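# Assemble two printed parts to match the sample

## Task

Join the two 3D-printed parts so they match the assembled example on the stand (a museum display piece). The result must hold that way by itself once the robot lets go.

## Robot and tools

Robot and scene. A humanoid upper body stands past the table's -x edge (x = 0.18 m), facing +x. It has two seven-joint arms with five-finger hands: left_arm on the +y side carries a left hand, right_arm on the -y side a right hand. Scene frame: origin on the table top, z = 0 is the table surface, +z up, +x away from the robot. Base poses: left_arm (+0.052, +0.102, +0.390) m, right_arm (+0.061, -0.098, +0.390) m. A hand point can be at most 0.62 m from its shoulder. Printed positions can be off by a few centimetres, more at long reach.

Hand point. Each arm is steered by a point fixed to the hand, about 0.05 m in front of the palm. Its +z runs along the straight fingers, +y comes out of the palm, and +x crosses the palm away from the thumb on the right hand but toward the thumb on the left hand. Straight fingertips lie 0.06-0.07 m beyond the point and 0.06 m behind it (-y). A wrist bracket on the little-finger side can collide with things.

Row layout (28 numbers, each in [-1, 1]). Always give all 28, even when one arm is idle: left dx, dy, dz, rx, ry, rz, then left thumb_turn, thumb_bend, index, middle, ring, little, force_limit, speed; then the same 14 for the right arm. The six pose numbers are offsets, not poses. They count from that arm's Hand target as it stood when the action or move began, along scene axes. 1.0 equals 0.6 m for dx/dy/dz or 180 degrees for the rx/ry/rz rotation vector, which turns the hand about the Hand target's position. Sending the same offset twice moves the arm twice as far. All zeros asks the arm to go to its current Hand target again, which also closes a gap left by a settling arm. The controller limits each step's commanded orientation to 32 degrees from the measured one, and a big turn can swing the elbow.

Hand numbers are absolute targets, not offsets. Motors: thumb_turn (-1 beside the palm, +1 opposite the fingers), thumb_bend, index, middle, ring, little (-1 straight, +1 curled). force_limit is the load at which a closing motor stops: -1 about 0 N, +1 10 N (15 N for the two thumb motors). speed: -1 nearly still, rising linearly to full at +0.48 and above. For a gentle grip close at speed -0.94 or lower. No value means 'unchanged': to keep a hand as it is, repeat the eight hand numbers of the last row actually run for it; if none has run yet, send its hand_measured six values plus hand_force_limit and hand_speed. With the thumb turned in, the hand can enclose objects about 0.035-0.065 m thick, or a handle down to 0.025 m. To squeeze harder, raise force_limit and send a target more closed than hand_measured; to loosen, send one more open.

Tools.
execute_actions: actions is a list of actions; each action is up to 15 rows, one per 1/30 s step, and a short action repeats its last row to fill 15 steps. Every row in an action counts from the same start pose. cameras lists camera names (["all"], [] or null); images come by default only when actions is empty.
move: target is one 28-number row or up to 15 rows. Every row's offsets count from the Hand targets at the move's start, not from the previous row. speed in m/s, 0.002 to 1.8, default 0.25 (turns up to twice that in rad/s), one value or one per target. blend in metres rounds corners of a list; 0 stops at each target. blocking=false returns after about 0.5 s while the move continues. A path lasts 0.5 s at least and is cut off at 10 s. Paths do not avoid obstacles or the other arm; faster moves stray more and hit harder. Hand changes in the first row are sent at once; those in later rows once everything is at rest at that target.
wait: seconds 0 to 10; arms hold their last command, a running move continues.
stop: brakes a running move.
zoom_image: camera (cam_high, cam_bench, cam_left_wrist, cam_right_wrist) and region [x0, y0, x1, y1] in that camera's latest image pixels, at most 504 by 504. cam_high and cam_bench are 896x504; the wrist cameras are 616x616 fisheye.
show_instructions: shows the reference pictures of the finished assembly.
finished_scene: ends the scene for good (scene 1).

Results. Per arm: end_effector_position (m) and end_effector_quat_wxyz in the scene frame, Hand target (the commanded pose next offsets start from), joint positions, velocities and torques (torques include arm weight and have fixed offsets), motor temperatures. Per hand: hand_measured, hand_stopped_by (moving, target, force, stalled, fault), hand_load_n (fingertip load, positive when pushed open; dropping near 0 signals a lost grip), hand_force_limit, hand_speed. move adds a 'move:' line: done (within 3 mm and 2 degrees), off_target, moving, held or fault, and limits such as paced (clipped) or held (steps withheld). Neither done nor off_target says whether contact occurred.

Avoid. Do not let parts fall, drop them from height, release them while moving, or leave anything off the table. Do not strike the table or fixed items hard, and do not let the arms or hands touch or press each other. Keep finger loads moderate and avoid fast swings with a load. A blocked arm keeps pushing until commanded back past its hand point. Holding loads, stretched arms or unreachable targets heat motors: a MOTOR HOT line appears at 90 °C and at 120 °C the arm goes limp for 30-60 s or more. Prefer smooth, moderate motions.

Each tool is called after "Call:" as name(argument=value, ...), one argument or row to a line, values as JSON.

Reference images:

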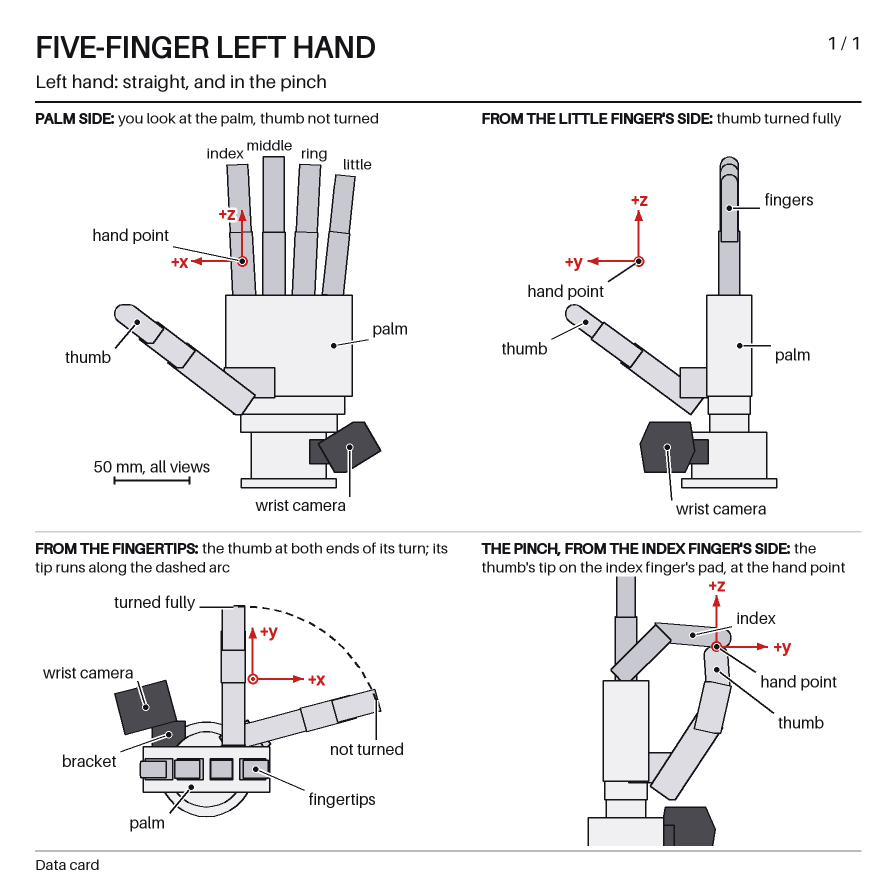

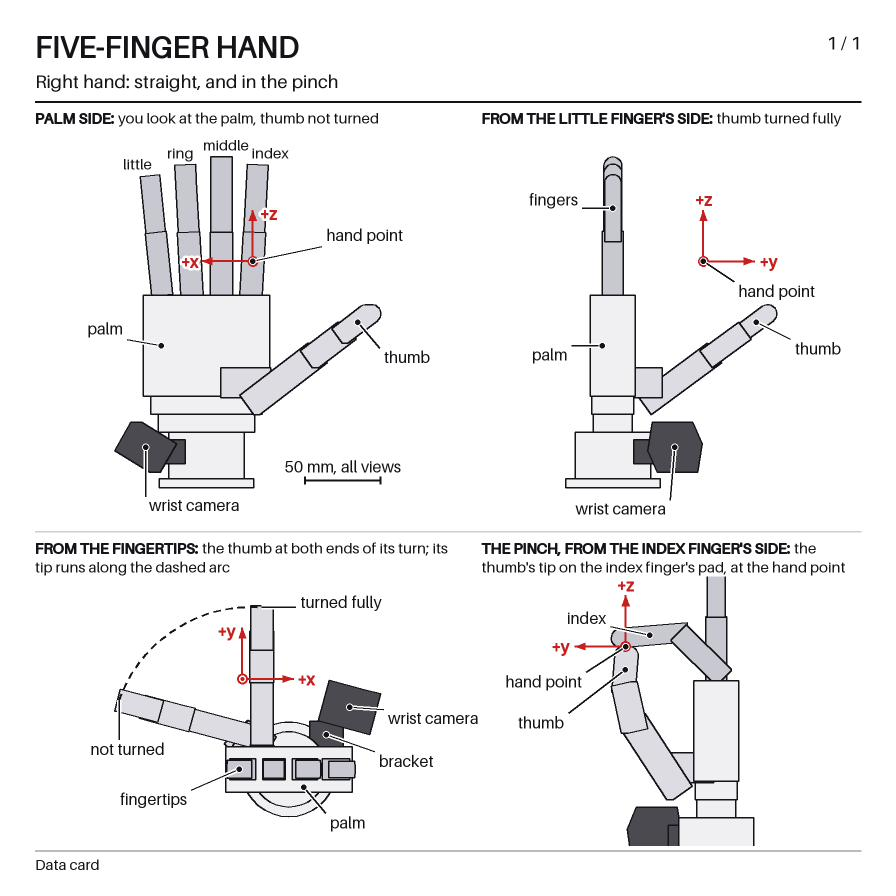

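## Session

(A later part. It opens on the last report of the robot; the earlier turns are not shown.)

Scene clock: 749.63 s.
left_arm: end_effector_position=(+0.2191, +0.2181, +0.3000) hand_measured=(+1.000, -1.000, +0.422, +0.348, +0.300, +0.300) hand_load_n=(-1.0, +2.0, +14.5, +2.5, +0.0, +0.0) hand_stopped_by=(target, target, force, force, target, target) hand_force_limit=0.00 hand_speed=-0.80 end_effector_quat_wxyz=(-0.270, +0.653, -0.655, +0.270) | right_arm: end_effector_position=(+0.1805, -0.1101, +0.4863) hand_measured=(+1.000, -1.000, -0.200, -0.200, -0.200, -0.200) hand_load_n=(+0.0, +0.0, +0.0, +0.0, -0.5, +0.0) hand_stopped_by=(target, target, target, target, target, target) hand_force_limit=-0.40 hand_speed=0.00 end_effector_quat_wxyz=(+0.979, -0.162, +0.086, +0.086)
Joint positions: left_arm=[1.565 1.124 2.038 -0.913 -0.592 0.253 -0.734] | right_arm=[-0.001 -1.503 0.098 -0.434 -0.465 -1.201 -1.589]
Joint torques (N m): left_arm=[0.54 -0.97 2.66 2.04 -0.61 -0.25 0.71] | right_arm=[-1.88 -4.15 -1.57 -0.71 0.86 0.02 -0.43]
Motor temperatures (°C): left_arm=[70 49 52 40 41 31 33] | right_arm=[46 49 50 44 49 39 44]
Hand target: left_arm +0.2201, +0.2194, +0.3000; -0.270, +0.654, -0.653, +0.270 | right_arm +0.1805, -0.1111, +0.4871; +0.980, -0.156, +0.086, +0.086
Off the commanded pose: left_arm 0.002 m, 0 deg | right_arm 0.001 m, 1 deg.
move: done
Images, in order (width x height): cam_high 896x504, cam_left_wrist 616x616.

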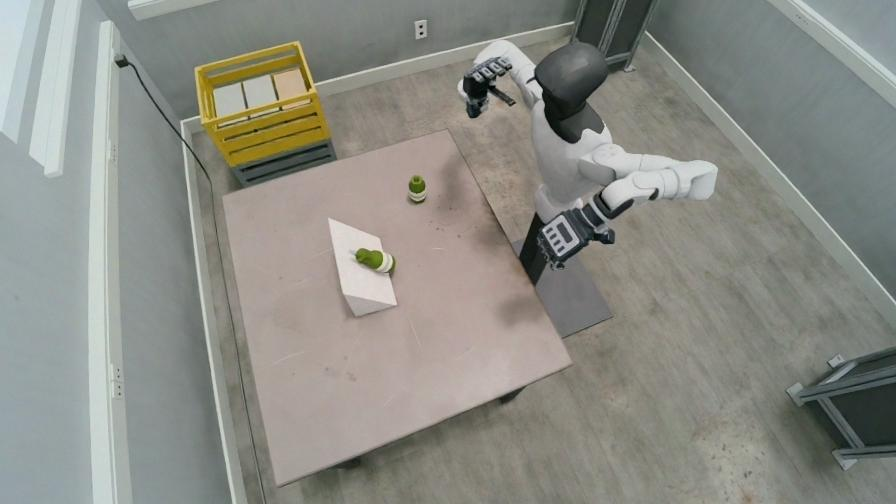

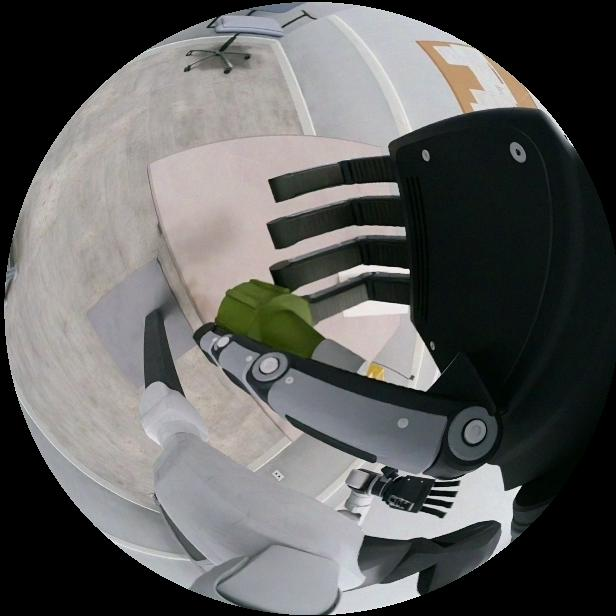

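Call:
move(
  target=[
    [0,0,0,0,0,0,1,-1,0.6,0.5,0.3,0.3,0.0,-0.8,0.40,-0.148,-0.30,0.0344,0.4395,-0.119,1,-1,-0.3,-0.3,-0.3,-0.3,-0.4,0],
    [0,0,0,0,0,0,1,-1,0.6,0.5,0.3,0.3,0.0,-0.8,0.3685,-0.105,-0.528,-0.614,0.2535,-0.1708,1,-1,-0.3,-0.3,-0.3,-0.3,-0.4,0],
  ],
  speed=0.35,
  blend=0.03,
  cameras=["cam_high","cam_bench","cam_right_wrist"],
)

Scene clock: 773.20 s.
left_arm: end_effector_position=(+0.2192, +0.2180, +0.3001) hand_measured=(+1.000, -1.000, +0.422, +0.348, +0.300, +0.300) hand_load_n=(-1.0, +2.5, +14.5, +2.5, +0.0, +0.0) hand_stopped_by=(target, target, force, force, target, target) hand_force_limit=0.00 hand_speed=-0.80 end_effector_quat_wxyz=(-0.270, +0.652, -0.655, +0.270) | right_arm: end_effector_position=(+0.4007, -0.1770, +0.1700) hand_measured=(+1.000, -1.000, -0.300, -0.300, -0.300, -0.300) hand_load_n=(+0.0, +0.0, +0.0, +0.0, +0.0, +0.0) hand_stopped_by=(target, target, target, target, target, target) hand_force_limit=-0.40 hand_speed=0.00 end_effector_quat_wxyz=(-0.331, +0.798, -0.465, +0.192)
Joint positions: left_arm=[1.565 1.124 2.038 -0.913 -0.592 0.253 -0.733] | right_arm=[-0.92 -1.357 0.715 0.17 -0.149 -0.258 0.665]
Joint torques (N m): left_arm=[0.6 -0.95 2.75 2.04 -0.59 -0.24 0.71] | right_arm=[-4.49 -4.83 -3 -0.45 0.03 0.07 -0.54]
Motor temperatures (°C): left_arm=[69 48 54 42 40 31 35] | right_arm=[48 52 51 43 49 40 41]
Hand target: left_arm +0.2201, +0.2194, +0.3000; -0.270, +0.654, -0.653, +0.270 | right_arm +0.4016, -0.1741, +0.1703; -0.332, +0.800, -0.462, +0.191
Off the commanded pose: left_arm 0.002 m, 0 deg | right_arm 0.003 m, 0 deg.
move: done
Images, in order (width x height): cam_high 896x504, cam_bench 896x504, cam_right_wrist 616x616.

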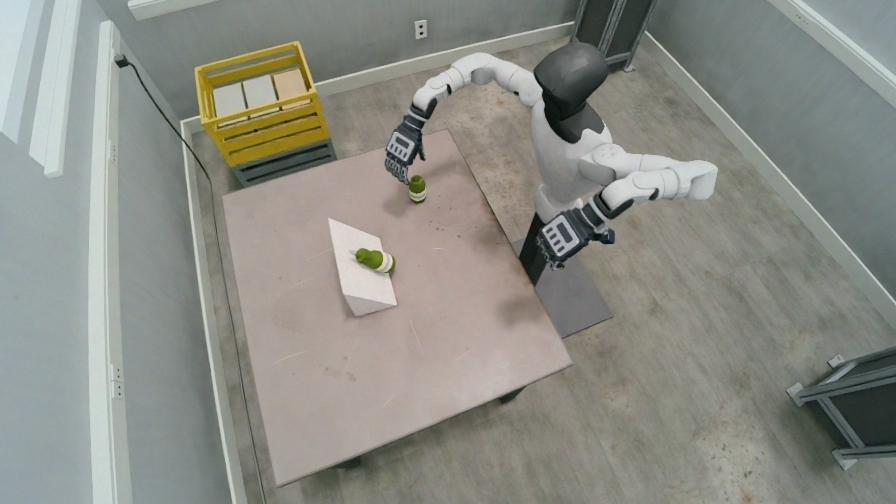

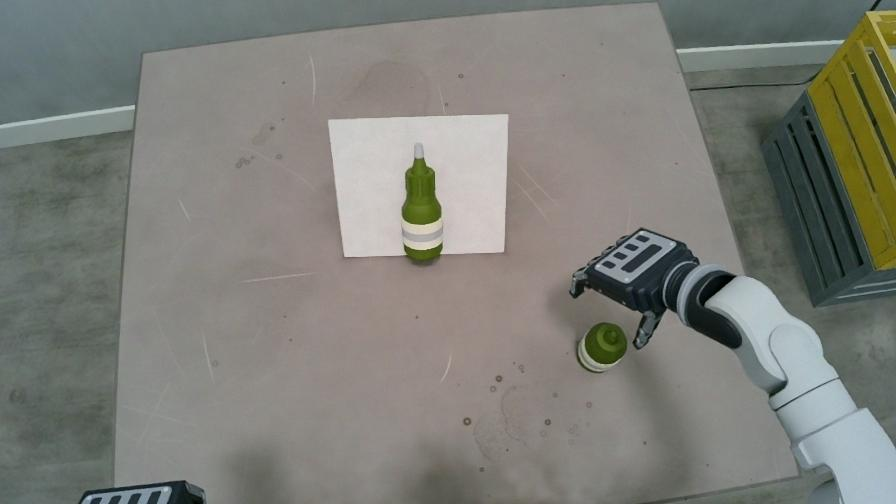

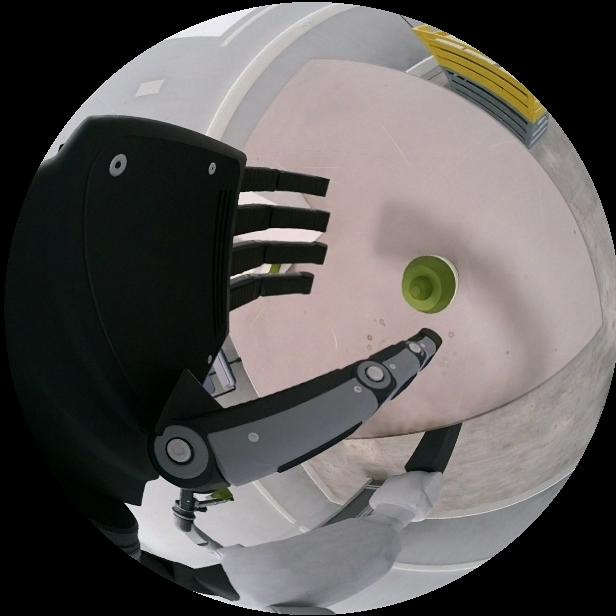

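Call:
move(
  target=[0,0,0,0,0,0,1,-1,0.6,0.5,0.3,0.3,0.0,-0.8,-0.008,-0.008,-0.092,0,0,0,1,-1,-0.3,-0.3,-0.3,-0.3,-0.4,0],
  speed=0.15,
  cameras=["cam_high","cam_bench","cam_right_wrist"],
)

Call:
zoom_image(
  camera="cam_bench",
  region=[550, 270, 690, 400],
)

Call:
zoom_image(
  camera="cam_high",
  region=[370, 120, 460, 220],
)

Call:
zoom_image(
  camera="cam_right_wrist",
  region=[260, 180, 500, 420],
)

Scene clock: 799.00 s.
left_arm: end_effector_position=(+0.2192, +0.2180, +0.3001) hand_measured=(+1.000, -1.000, +0.422, +0.348, +0.300, +0.300) hand_load_n=(-1.5, +2.5, +14.5, +2.5, +0.0, +0.0) hand_stopped_by=(target, target, force, force, target, target) hand_force_limit=0.00 hand_speed=-0.80 end_effector_quat_wxyz=(-0.270, +0.652, -0.655, +0.270) | right_arm: end_effector_position=(+0.3982, -0.1802, +0.1182) hand_measured=(+1.000, -1.000, -0.300, -0.300, -0.300, -0.300) hand_load_n=(+0.0, +0.0, +0.0, +0.0, +0.0, +0.0) hand_stopped_by=(target, target, target, target, target, target) hand_force_limit=-0.40 hand_speed=0.00 end_effector_quat_wxyz=(-0.332, +0.798, -0.463, +0.194)
Joint positions: left_arm=[1.565 1.124 2.038 -0.913 -0.592 0.253 -0.733] | right_arm=[-0.843 -1.255 0.784 0.283 -0.27 -0.3 0.485]
Joint torques (N m): left_arm=[0.55 -0.98 2.7 2.03 -0.62 -0.23 0.71] | right_arm=[-3.78 -5.11 -2.55 -0.21 0.1 -0.08 -0.89]
Motor temperatures (°C): left_arm=[68 48 54 43 40 31 36] | right_arm=[59 52 54 43 49 39 41]
Hand target: left_arm +0.2201, +0.2194, +0.3000; -0.270, +0.654, -0.653, +0.270 | right_arm +0.3968, -0.1789, +0.1151; -0.332, +0.800, -0.462, +0.191
Off the commanded pose: left_arm 0.002 m, 0 deg | right_arm 0.004 m, 0 deg.
move: off_target (right_arm)
Images, in order (width x height): cam_high 896x504, cam_bench 896x504, cam_right_wrist 616x616.

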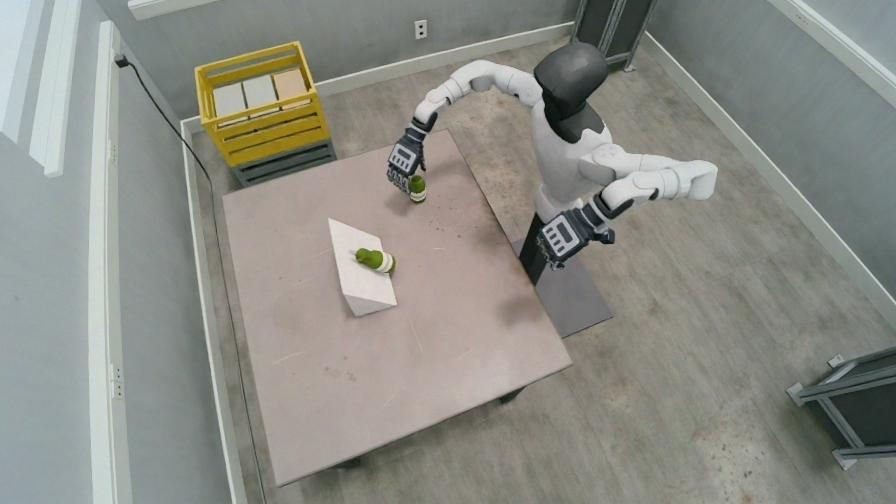

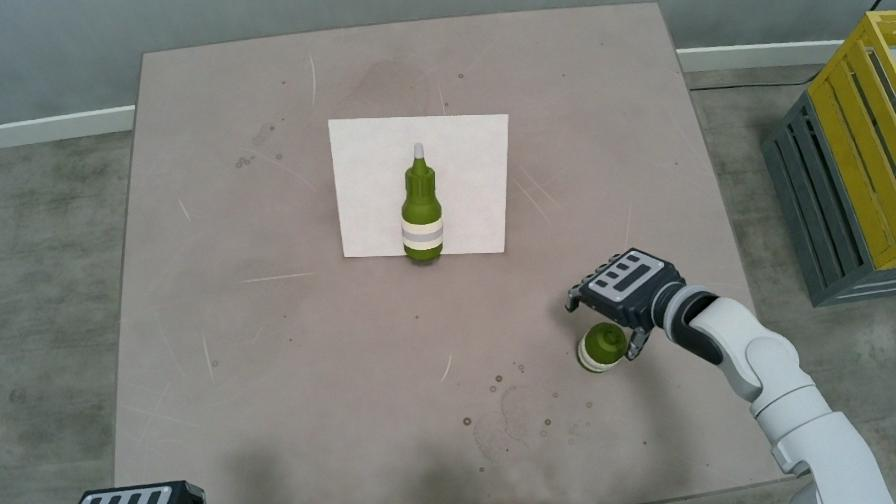

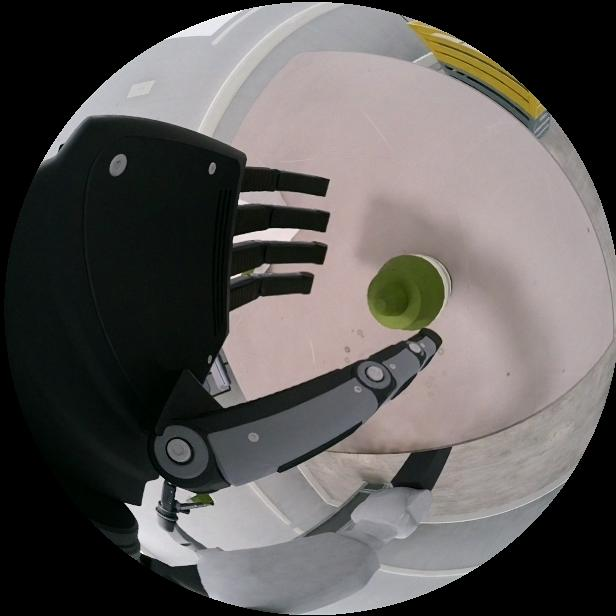

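Scaled by 3.600 from the camera's 896x504 image, which has a finer 1280x720 frame.

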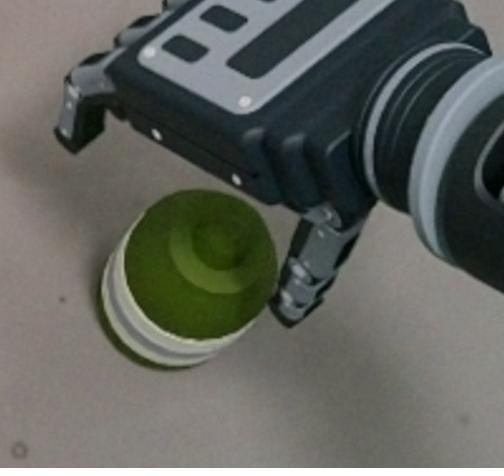

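Scaled by 5.040 from the camera's 896x504 image, which has a finer 1280x720 frame.

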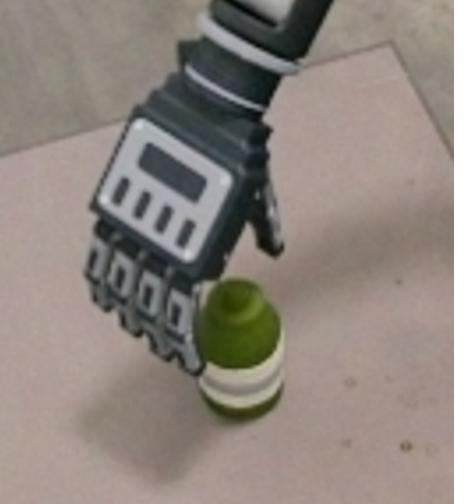

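Scaled by 2.100 from the camera's 616x616 image, which has a finer 880x880 frame.

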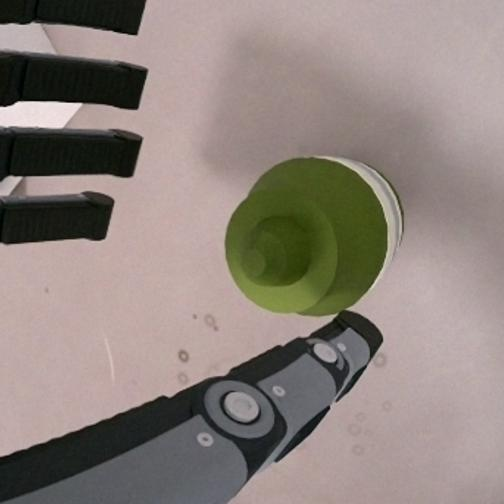

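Call:
move(
  target=[0,0,0,0,0,0,1,-1,0.6,0.5,0.3,0.3,0.0,-0.8,-0.0095,-0.0167,-0.058,0,0,0,1,-1,-0.45,-0.45,-0.45,-0.45,-0.4,0],
  speed=0.08,
  cameras=["cam_high","cam_bench","cam_right_wrist"],
)

Call:
zoom_image(
  camera="cam_bench",
  region=[550, 270, 690, 400],
)

Call:
zoom_image(
  camera="cam_high",
  region=[370, 120, 460, 220],
)

Call:
zoom_image(
  camera="cam_right_wrist",
  region=[260, 180, 500, 420],
)

Scene clock: 834.13 s.
left_arm: end_effector_position=(+0.2192, +0.2180, +0.3001) hand_measured=(+1.000, -1.000, +0.422, +0.348, +0.300, +0.300) hand_load_n=(-1.0, +2.5, +14.5, +2.5, +0.0, +0.0) hand_stopped_by=(target, target, force, force, target, target) hand_force_limit=0.00 hand_speed=-0.80 end_effector_quat_wxyz=(-0.270, +0.652, -0.655, +0.270) | right_arm: end_effector_position=(+0.3936, -0.1906, +0.0843) hand_measured=(+1.000, -1.000, -0.450, -0.450, -0.450, -0.450) hand_load_n=(+0.0, +0.0, +0.0, +0.0, +0.0, +0.0) hand_stopped_by=(target, target, target, target, target, target) hand_force_limit=-0.40 hand_speed=0.00 end_effector_quat_wxyz=(-0.333, +0.798, -0.463, +0.196)
Joint positions: left_arm=[1.565 1.124 2.038 -0.913 -0.592 0.253 -0.733] | right_arm=[-0.808 -1.185 0.835 0.434 -0.347 -0.378 0.349]
Joint torques (N m): left_arm=[0.58 -0.94 2.73 2.06 -0.6 -0.25 0.72] | right_arm=[-3.69 -5.04 -2.11 -0.25 0.18 -0.08 -0.92]
Motor temperatures (°C): left_arm=[68 47 54 43 40 31 36] | right_arm=[57 54 53 43 49 38 43]
Hand target: left_arm +0.2201, +0.2194, +0.3000; -0.270, +0.654, -0.653, +0.270 | right_arm +0.3911, -0.1890, +0.0803; -0.332, +0.800, -0.462, +0.191
Off the commanded pose: left_arm 0.002 m, 0 deg | right_arm 0.005 m, 1 deg.
move: off_target (right_arm)
Images, in order (width x height): cam_high 896x504, cam_bench 896x504, cam_right_wrist 616x616.

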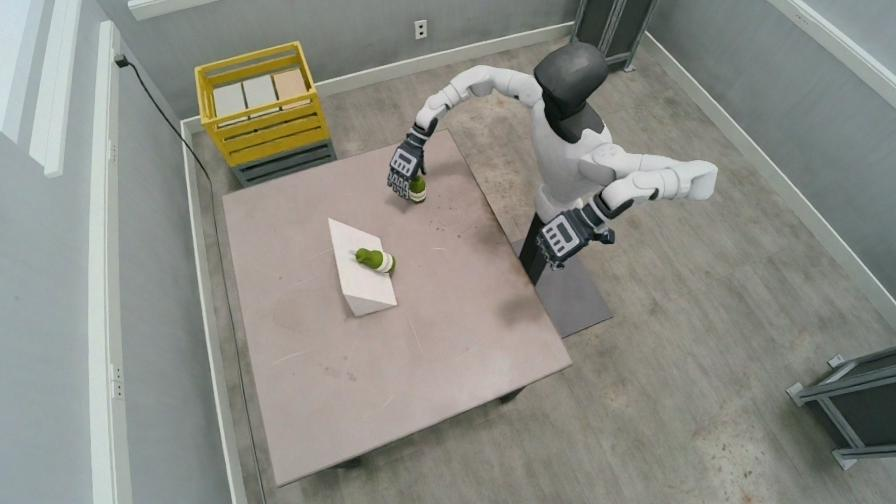

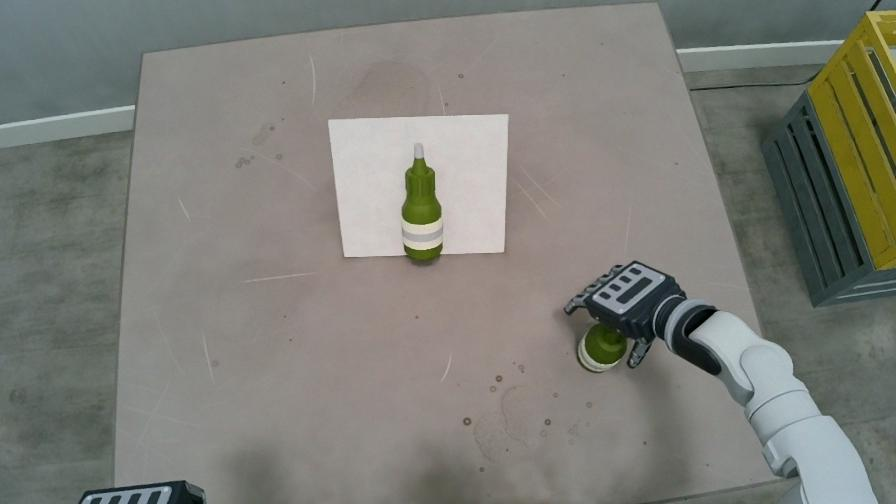

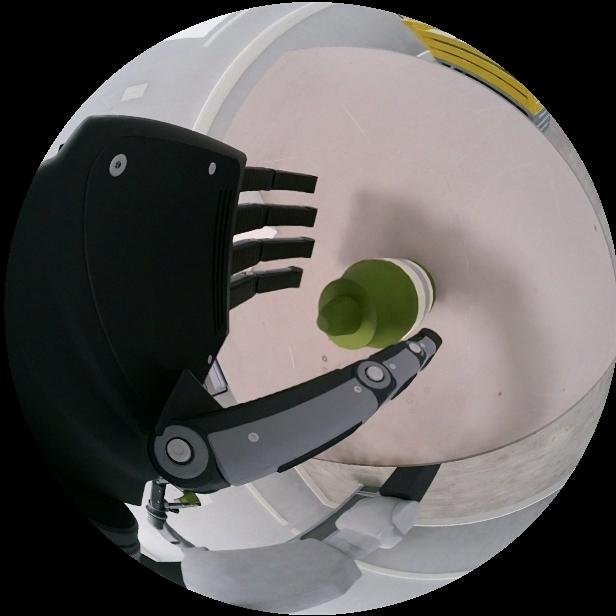

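Scaled by 3.600 from the camera's 896x504 image, which has a finer 1280x720 frame.

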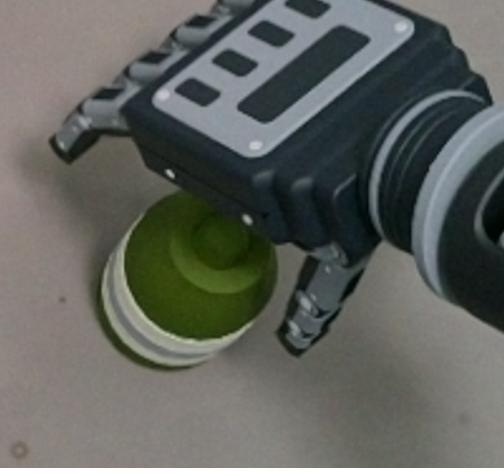

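Scaled by 5.040 from the camera's 896x504 image, which has a finer 1280x720 frame.

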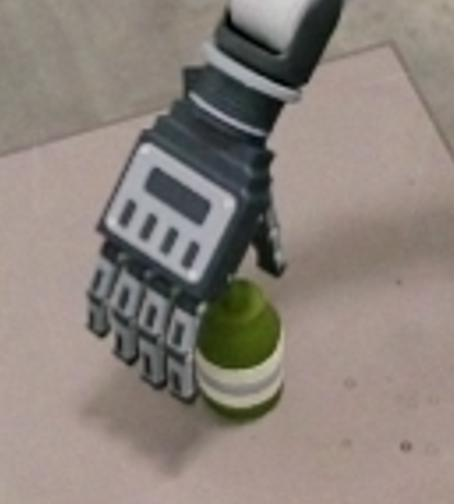

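Scaled by 2.100 from the camera's 616x616 image, which has a finer 880x880 frame.

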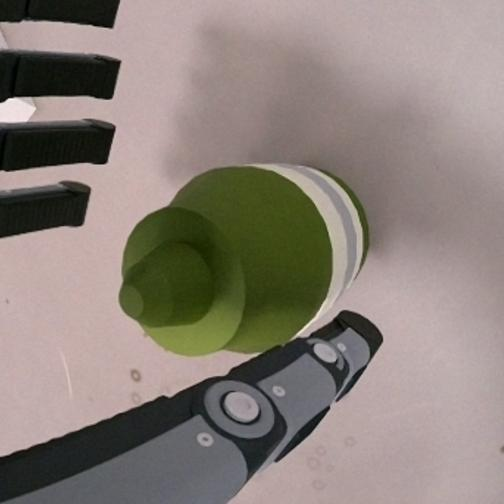

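Call:
move(
  target=[
    [0,0,0,0,0,0,1,-1,0.6,0.5,0.3,0.3,0.0,-0.8,0.0117,0.0067,-0.055,0,0,0,1,-1,-0.45,-0.45,-0.45,-0.45,-0.4,0],
    [0,0,0,0,0,0,1,-1,0.6,0.5,0.3,0.3,0.0,-0.8,0.0117,0.0067,-0.055,0,0,0,1,-1,0.35,0.35,-0.3,-0.3,-0.2,-0.7],
  ],
  speed=0.08,
  cameras=["cam_high","cam_bench","cam_right_wrist"],
)

Scene clock: 845.37 s.
left_arm: end_effector_position=(+0.2192, +0.2180, +0.3001) hand_measured=(+1.000, -1.000, +0.422, +0.348, +0.300, +0.300) hand_load_n=(-1.0, +2.0, +14.5, +2.0, +0.0, +0.5) hand_stopped_by=(target, target, force, force, target, target) hand_force_limit=0.00 hand_speed=-0.80 end_effector_quat_wxyz=(-0.270, +0.652, -0.655, +0.270) | right_arm: end_effector_position=(+0.3956, -0.1888, +0.0462) hand_measured=(+1.000, -1.000, +0.042, +0.014, -0.300, -0.300) hand_load_n=(+0.5, +2.0, +9.0, +8.5, +0.0, +0.0) hand_stopped_by=(target, target, force, force, target, target) hand_force_limit=-0.20 hand_speed=-0.70 end_effector_quat_wxyz=(-0.328, +0.799, -0.466, +0.191)
Joint positions: left_arm=[1.565 1.124 2.038 -0.913 -0.592 0.253 -0.733] | right_arm=[-0.837 -1.023 0.876 0.682 -0.456 -0.456 0.251]
Joint torques (N m): left_arm=[0.6 -0.96 2.76 2.02 -0.59 -0.26 0.71] | right_arm=[-4.84 -4.97 -2.15 -0.21 0.33 -0.07 -0.8]
Motor temperatures (°C): left_arm=[67 47 54 43 40 31 36] | right_arm=[55 52 52 43 49 38 43]
Hand target: left_arm +0.2201, +0.2194, +0.3000; -0.270, +0.654, -0.653, +0.270 | right_arm +0.3981, -0.1849, +0.0473; -0.332, +0.800, -0.462, +0.191
Off the commanded pose: left_arm 0.002 m, 0 deg | right_arm 0.005 m, 1 deg.
move: off_target (right_arm); target 2's new numbers were sent with right_arm's hand 0.005 m and 1 deg from that target
Images, in order (width x height): cam_high 896x504, cam_bench 896x504, cam_right_wrist 616x616.

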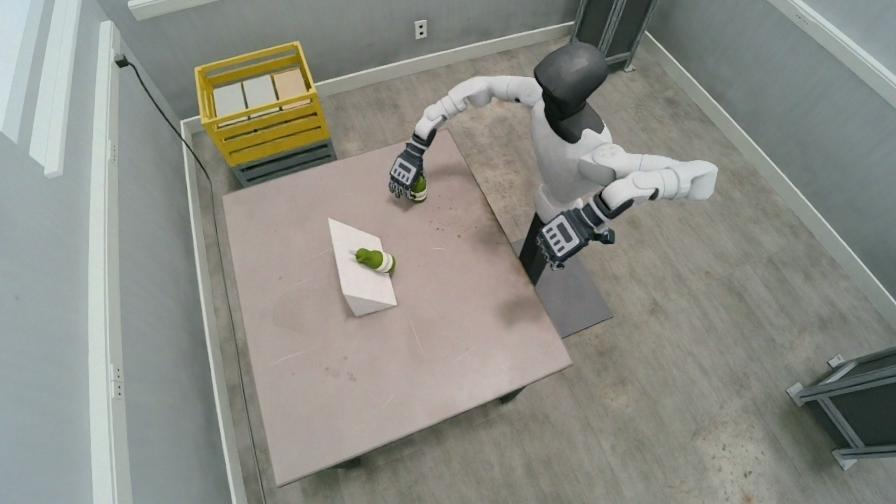

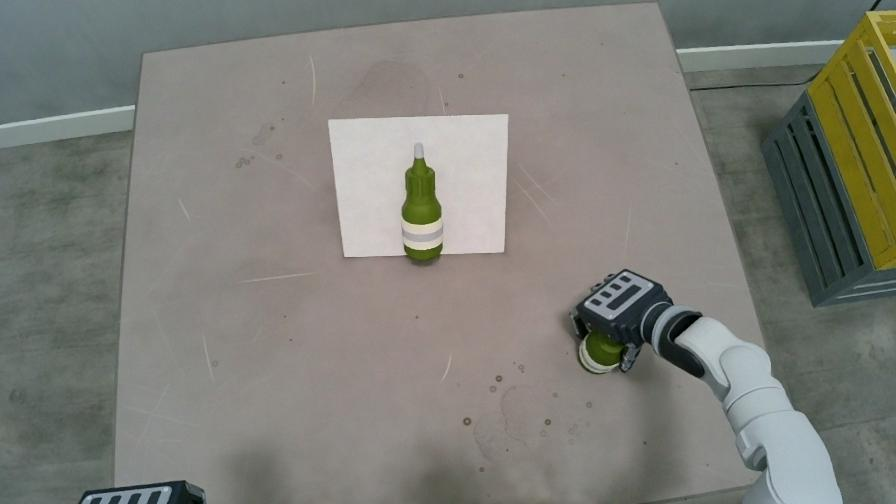

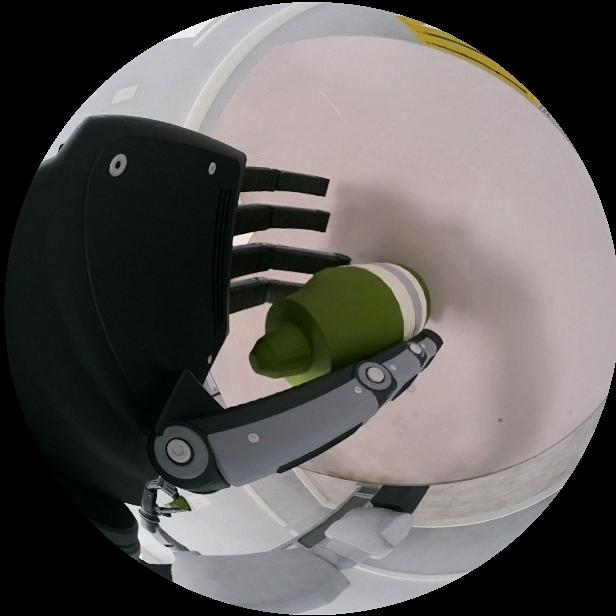

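Call:
move(
  target=[
    [0,0,0,0,0,0,1,-1,0.6,0.5,0.3,0.3,0.0,-0.8,0,0,0.03,0,0,0,1,-1,0.35,0.35,-0.3,-0.3,-0.2,-0.7],
    [0,0,0,0,0,0,1,-1,0.6,0.5,0.3,0.3,0.0,-0.8,-0.123,0.367,0.03,0,0,0,1,-1,0.35,0.35,-0.3,-0.3,-0.2,-0.7],
  ],
  speed=0.12,
  blend=0.01,
  cameras=["cam_high","cam_bench","cam_right_wrist","cam_left_wrist"],
)

Scene clock: 860.50 s.
left_arm: end_effector_position=(+0.2192, +0.2180, +0.3001) hand_measured=(+1.000, -1.000, +0.422, +0.348, +0.300, +0.300) hand_load_n=(-1.0, +2.0, +14.5, +2.5, +0.0, +0.0) hand_stopped_by=(target, target, force, force, target, target) hand_force_limit=0.00 hand_speed=-0.80 end_effector_quat_wxyz=(-0.270, +0.652, -0.655, +0.270) | right_arm: end_effector_position=(+0.3214, +0.0368, +0.0649) hand_measured=(+1.000, -1.000, +0.042, +0.016, -0.300, -0.300) hand_load_n=(+0.0, +0.0, +0.0, +0.0, +0.0, +0.0) hand_stopped_by=(target, target, force, force, target, target) hand_force_limit=-0.20 hand_speed=-0.70 end_effector_quat_wxyz=(-0.334, +0.799, -0.464, +0.185)
Joint positions: left_arm=[1.565 1.124 2.038 -0.913 -0.592 0.253 -0.733] | right_arm=[-0.831 -0.51 1.154 -0.245 -0.836 0.847 0.746]
Joint torques (N m): left_arm=[0.55 -0.97 2.69 2.03 -0.61 -0.25 0.71] | right_arm=[-4.44 -0.77 -1.82 -1.09 -1.29 0.08 -0.51]
Motor temperatures (°C): left_arm=[67 47 54 43 40 31 36] | right_arm=[58 52 52 43 49 38 43]
Hand target: left_arm +0.2201, +0.2194, +0.3000; -0.270, +0.654, -0.653, +0.270 | right_arm +0.3243, +0.0353, +0.0653; -0.332, +0.800, -0.462, +0.191
Off the commanded pose: left_arm 0.002 m, 0 deg | right_arm 0.003 m, 1 deg.
move: done; blend cut to 0.009 m at target 1

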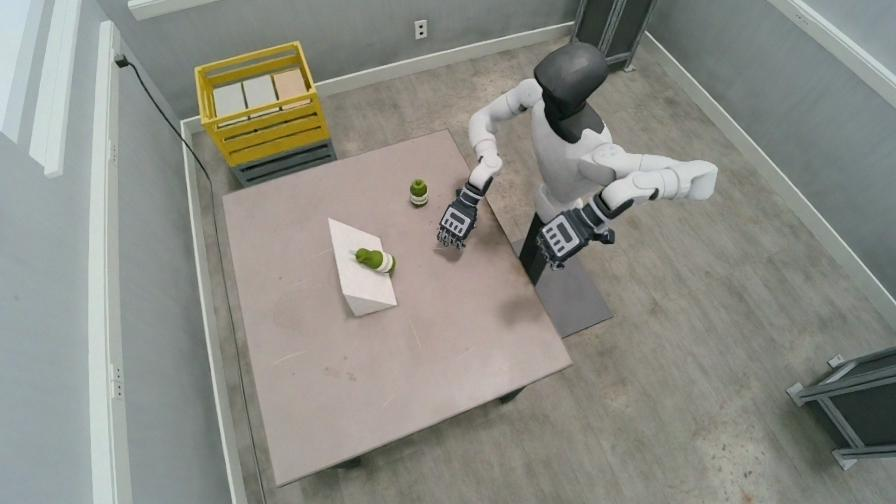

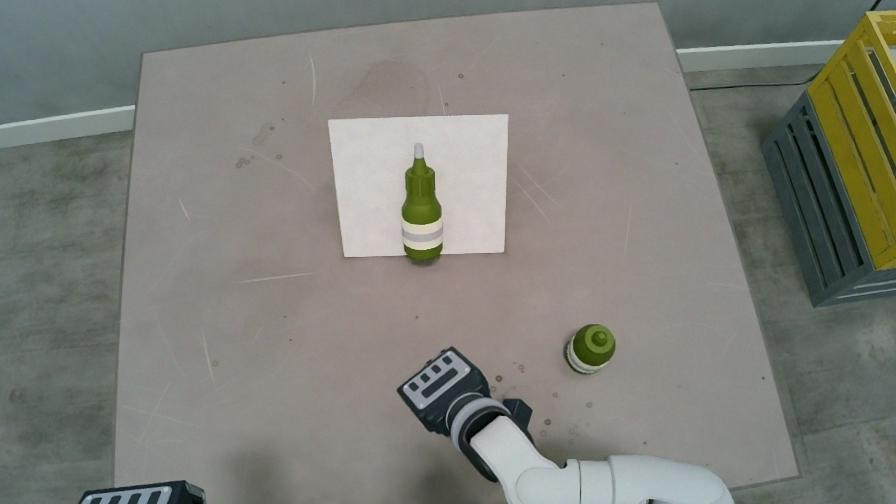

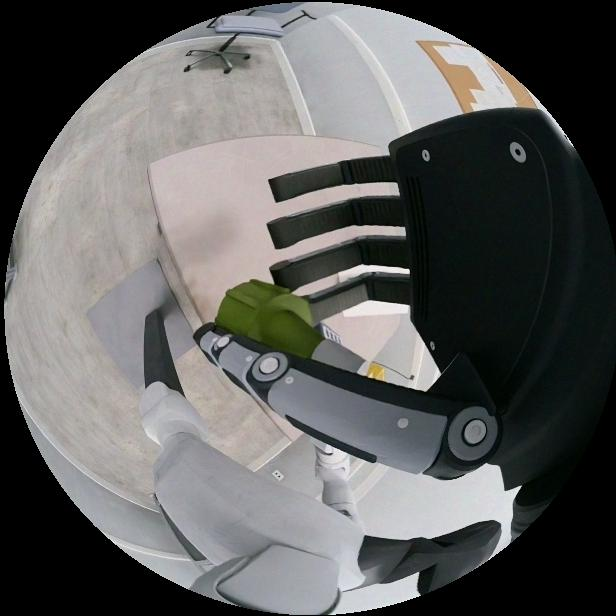

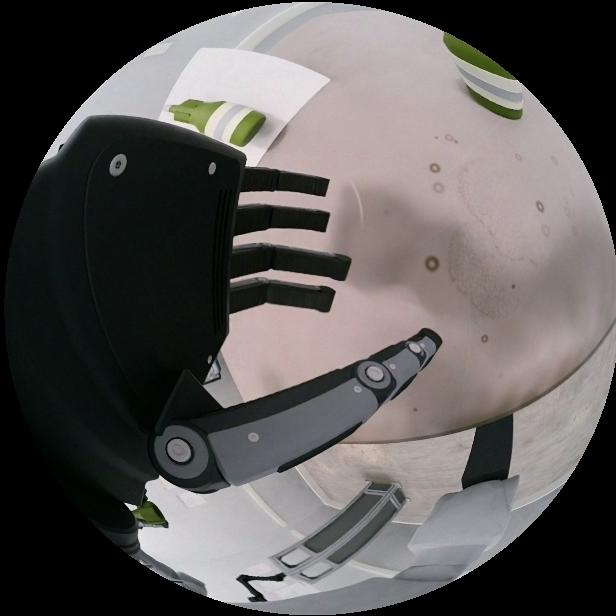

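Call:
move(
  target=[
    [0,0,0,0,0,0,1,-1,0.6,0.5,0.3,0.3,0.0,-0.8,0,-0.083,0.333,0,0,0,1,-1,-0.2,-0.2,-0.2,-0.2,-0.4,0],
    [0.21,-0.333,-0.267,0,0,-0.167,1,-1,0.6,0.5,0.3,0.3,0.0,-0.8,-0.05,-0.467,0.35,0,0,0,1,-1,-0.2,-0.2,-0.2,-0.2,-0.4,0],
  ],
  speed=0.3,
  blend=0.02,
  cameras=["cam_high","cam_bench","cam_right_wrist","cam_left_wrist"],
)

Call:
zoom_image(
  camera="cam_left_wrist",
  region=[150, 220, 400, 420],
)

Call:
zoom_image(
  camera="cam_high",
  region=[400, 170, 520, 290],
)

Scene clock: 912.03 s.
left_arm: end_effector_position=(+0.2689, +0.0956, +0.2372) hand_measured=(+1.000, -1.000, +0.422, +0.348, +0.300, +0.300) hand_load_n=(-1.0, +2.5, +15.0, +2.5, +0.0, +0.0) hand_stopped_by=(target, target, force, force, target, target) hand_force_limit=0.00 hand_speed=-0.80 end_effector_quat_wxyz=(+0.218, -0.439, +0.745, -0.452) | right_arm: end_effector_position=(+0.2936, -0.2459, +0.2744) hand_measured=(+1.000, -1.000, -0.200, -0.200, -0.200, -0.200) hand_load_n=(+0.0, +0.0, +0.0, +0.0, -0.5, +0.0) hand_stopped_by=(target, target, target, target, target, target) hand_force_limit=-0.40 hand_speed=0.00 end_effector_quat_wxyz=(-0.330, +0.799, -0.464, +0.192)
Joint positions: left_arm=[2.688 1.628 2.536 -0.985 -0.213 0.223 0.154] | right_arm=[-0.248 -1.178 -0.772 -0.097 0.005 -0.477 1.611]
Joint torques (N m): left_arm=[-1.08 -2.58 4.09 0.24 -0.88 -0.09 0.66] | right_arm=[-2.49 -7.31 -1.69 -0.36 0.69 -0.12 -0.79]
Motor temperatures (°C): left_arm=[67 47 54 43 40 31 36] | right_arm=[59 48 52 44 49 38 41]
Hand target: left_arm +0.3461, +0.0196, +0.1398; +0.191, -0.462, +0.800, -0.331 | right_arm +0.2943, -0.2449, +0.2753; -0.332, +0.800, -0.462, +0.191
Off the commanded pose: left_arm 0.146 m, 16 deg | right_arm 0.001 m, 0 deg.
joint sent to its limit (left arm) — joint 1 (shoulder pitch), upper limit; joint 2 (shoulder roll), upper limit. The joint targets are off in position and orientation.
move: off_target (left_arm)

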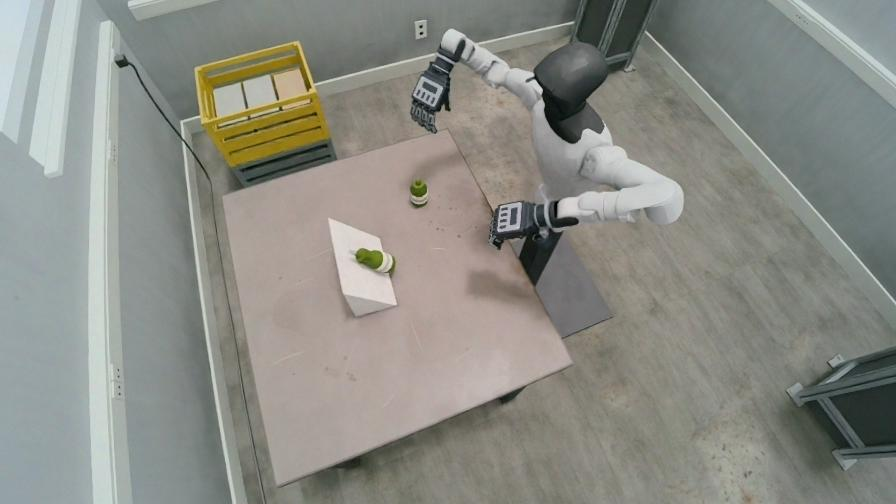

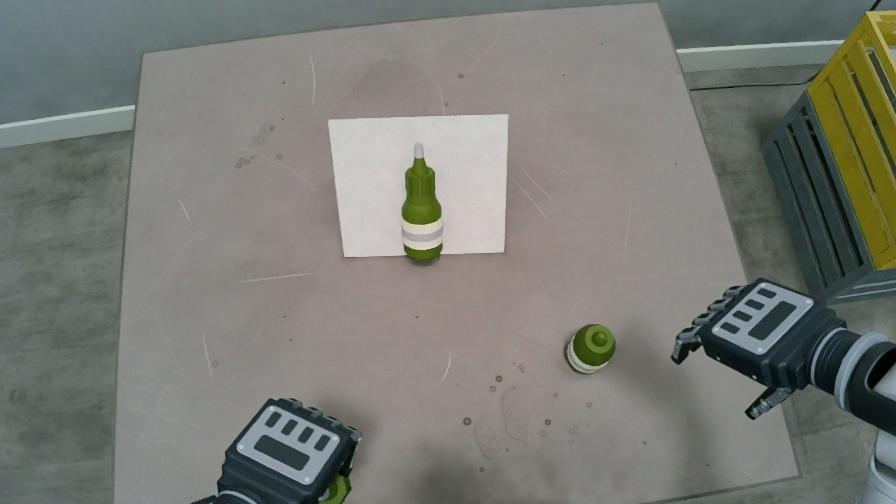

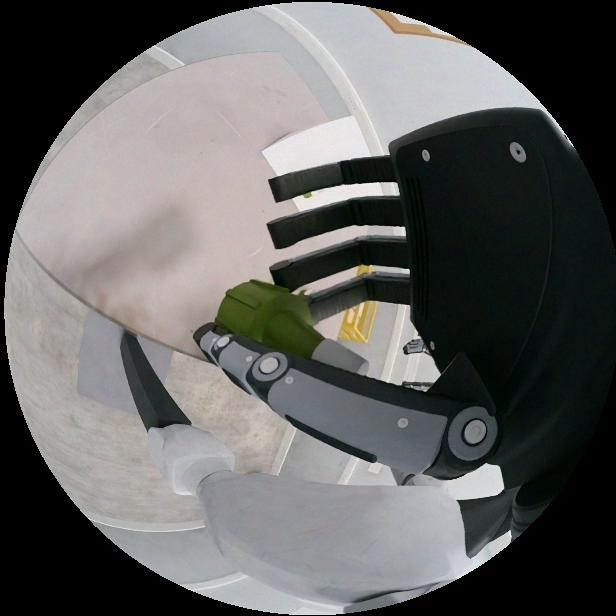

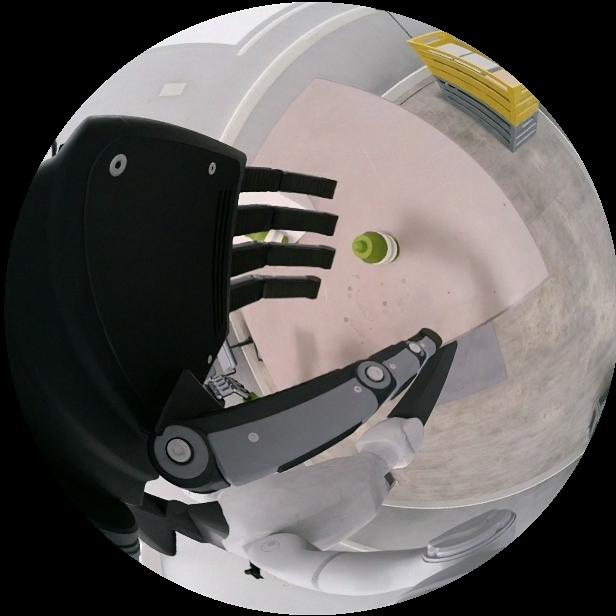

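Scaled by 2.016 from the camera's 616x616 image, which has a finer 880x880 frame.

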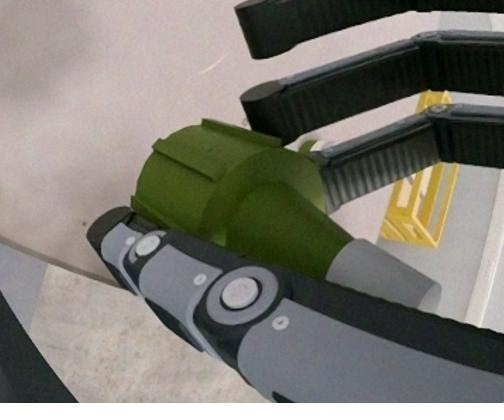

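Scaled by 4.200 from the camera's 896x504 image, which has a finer 1280x720 frame.

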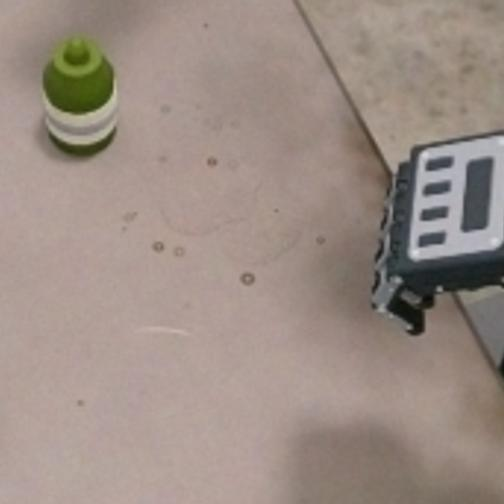

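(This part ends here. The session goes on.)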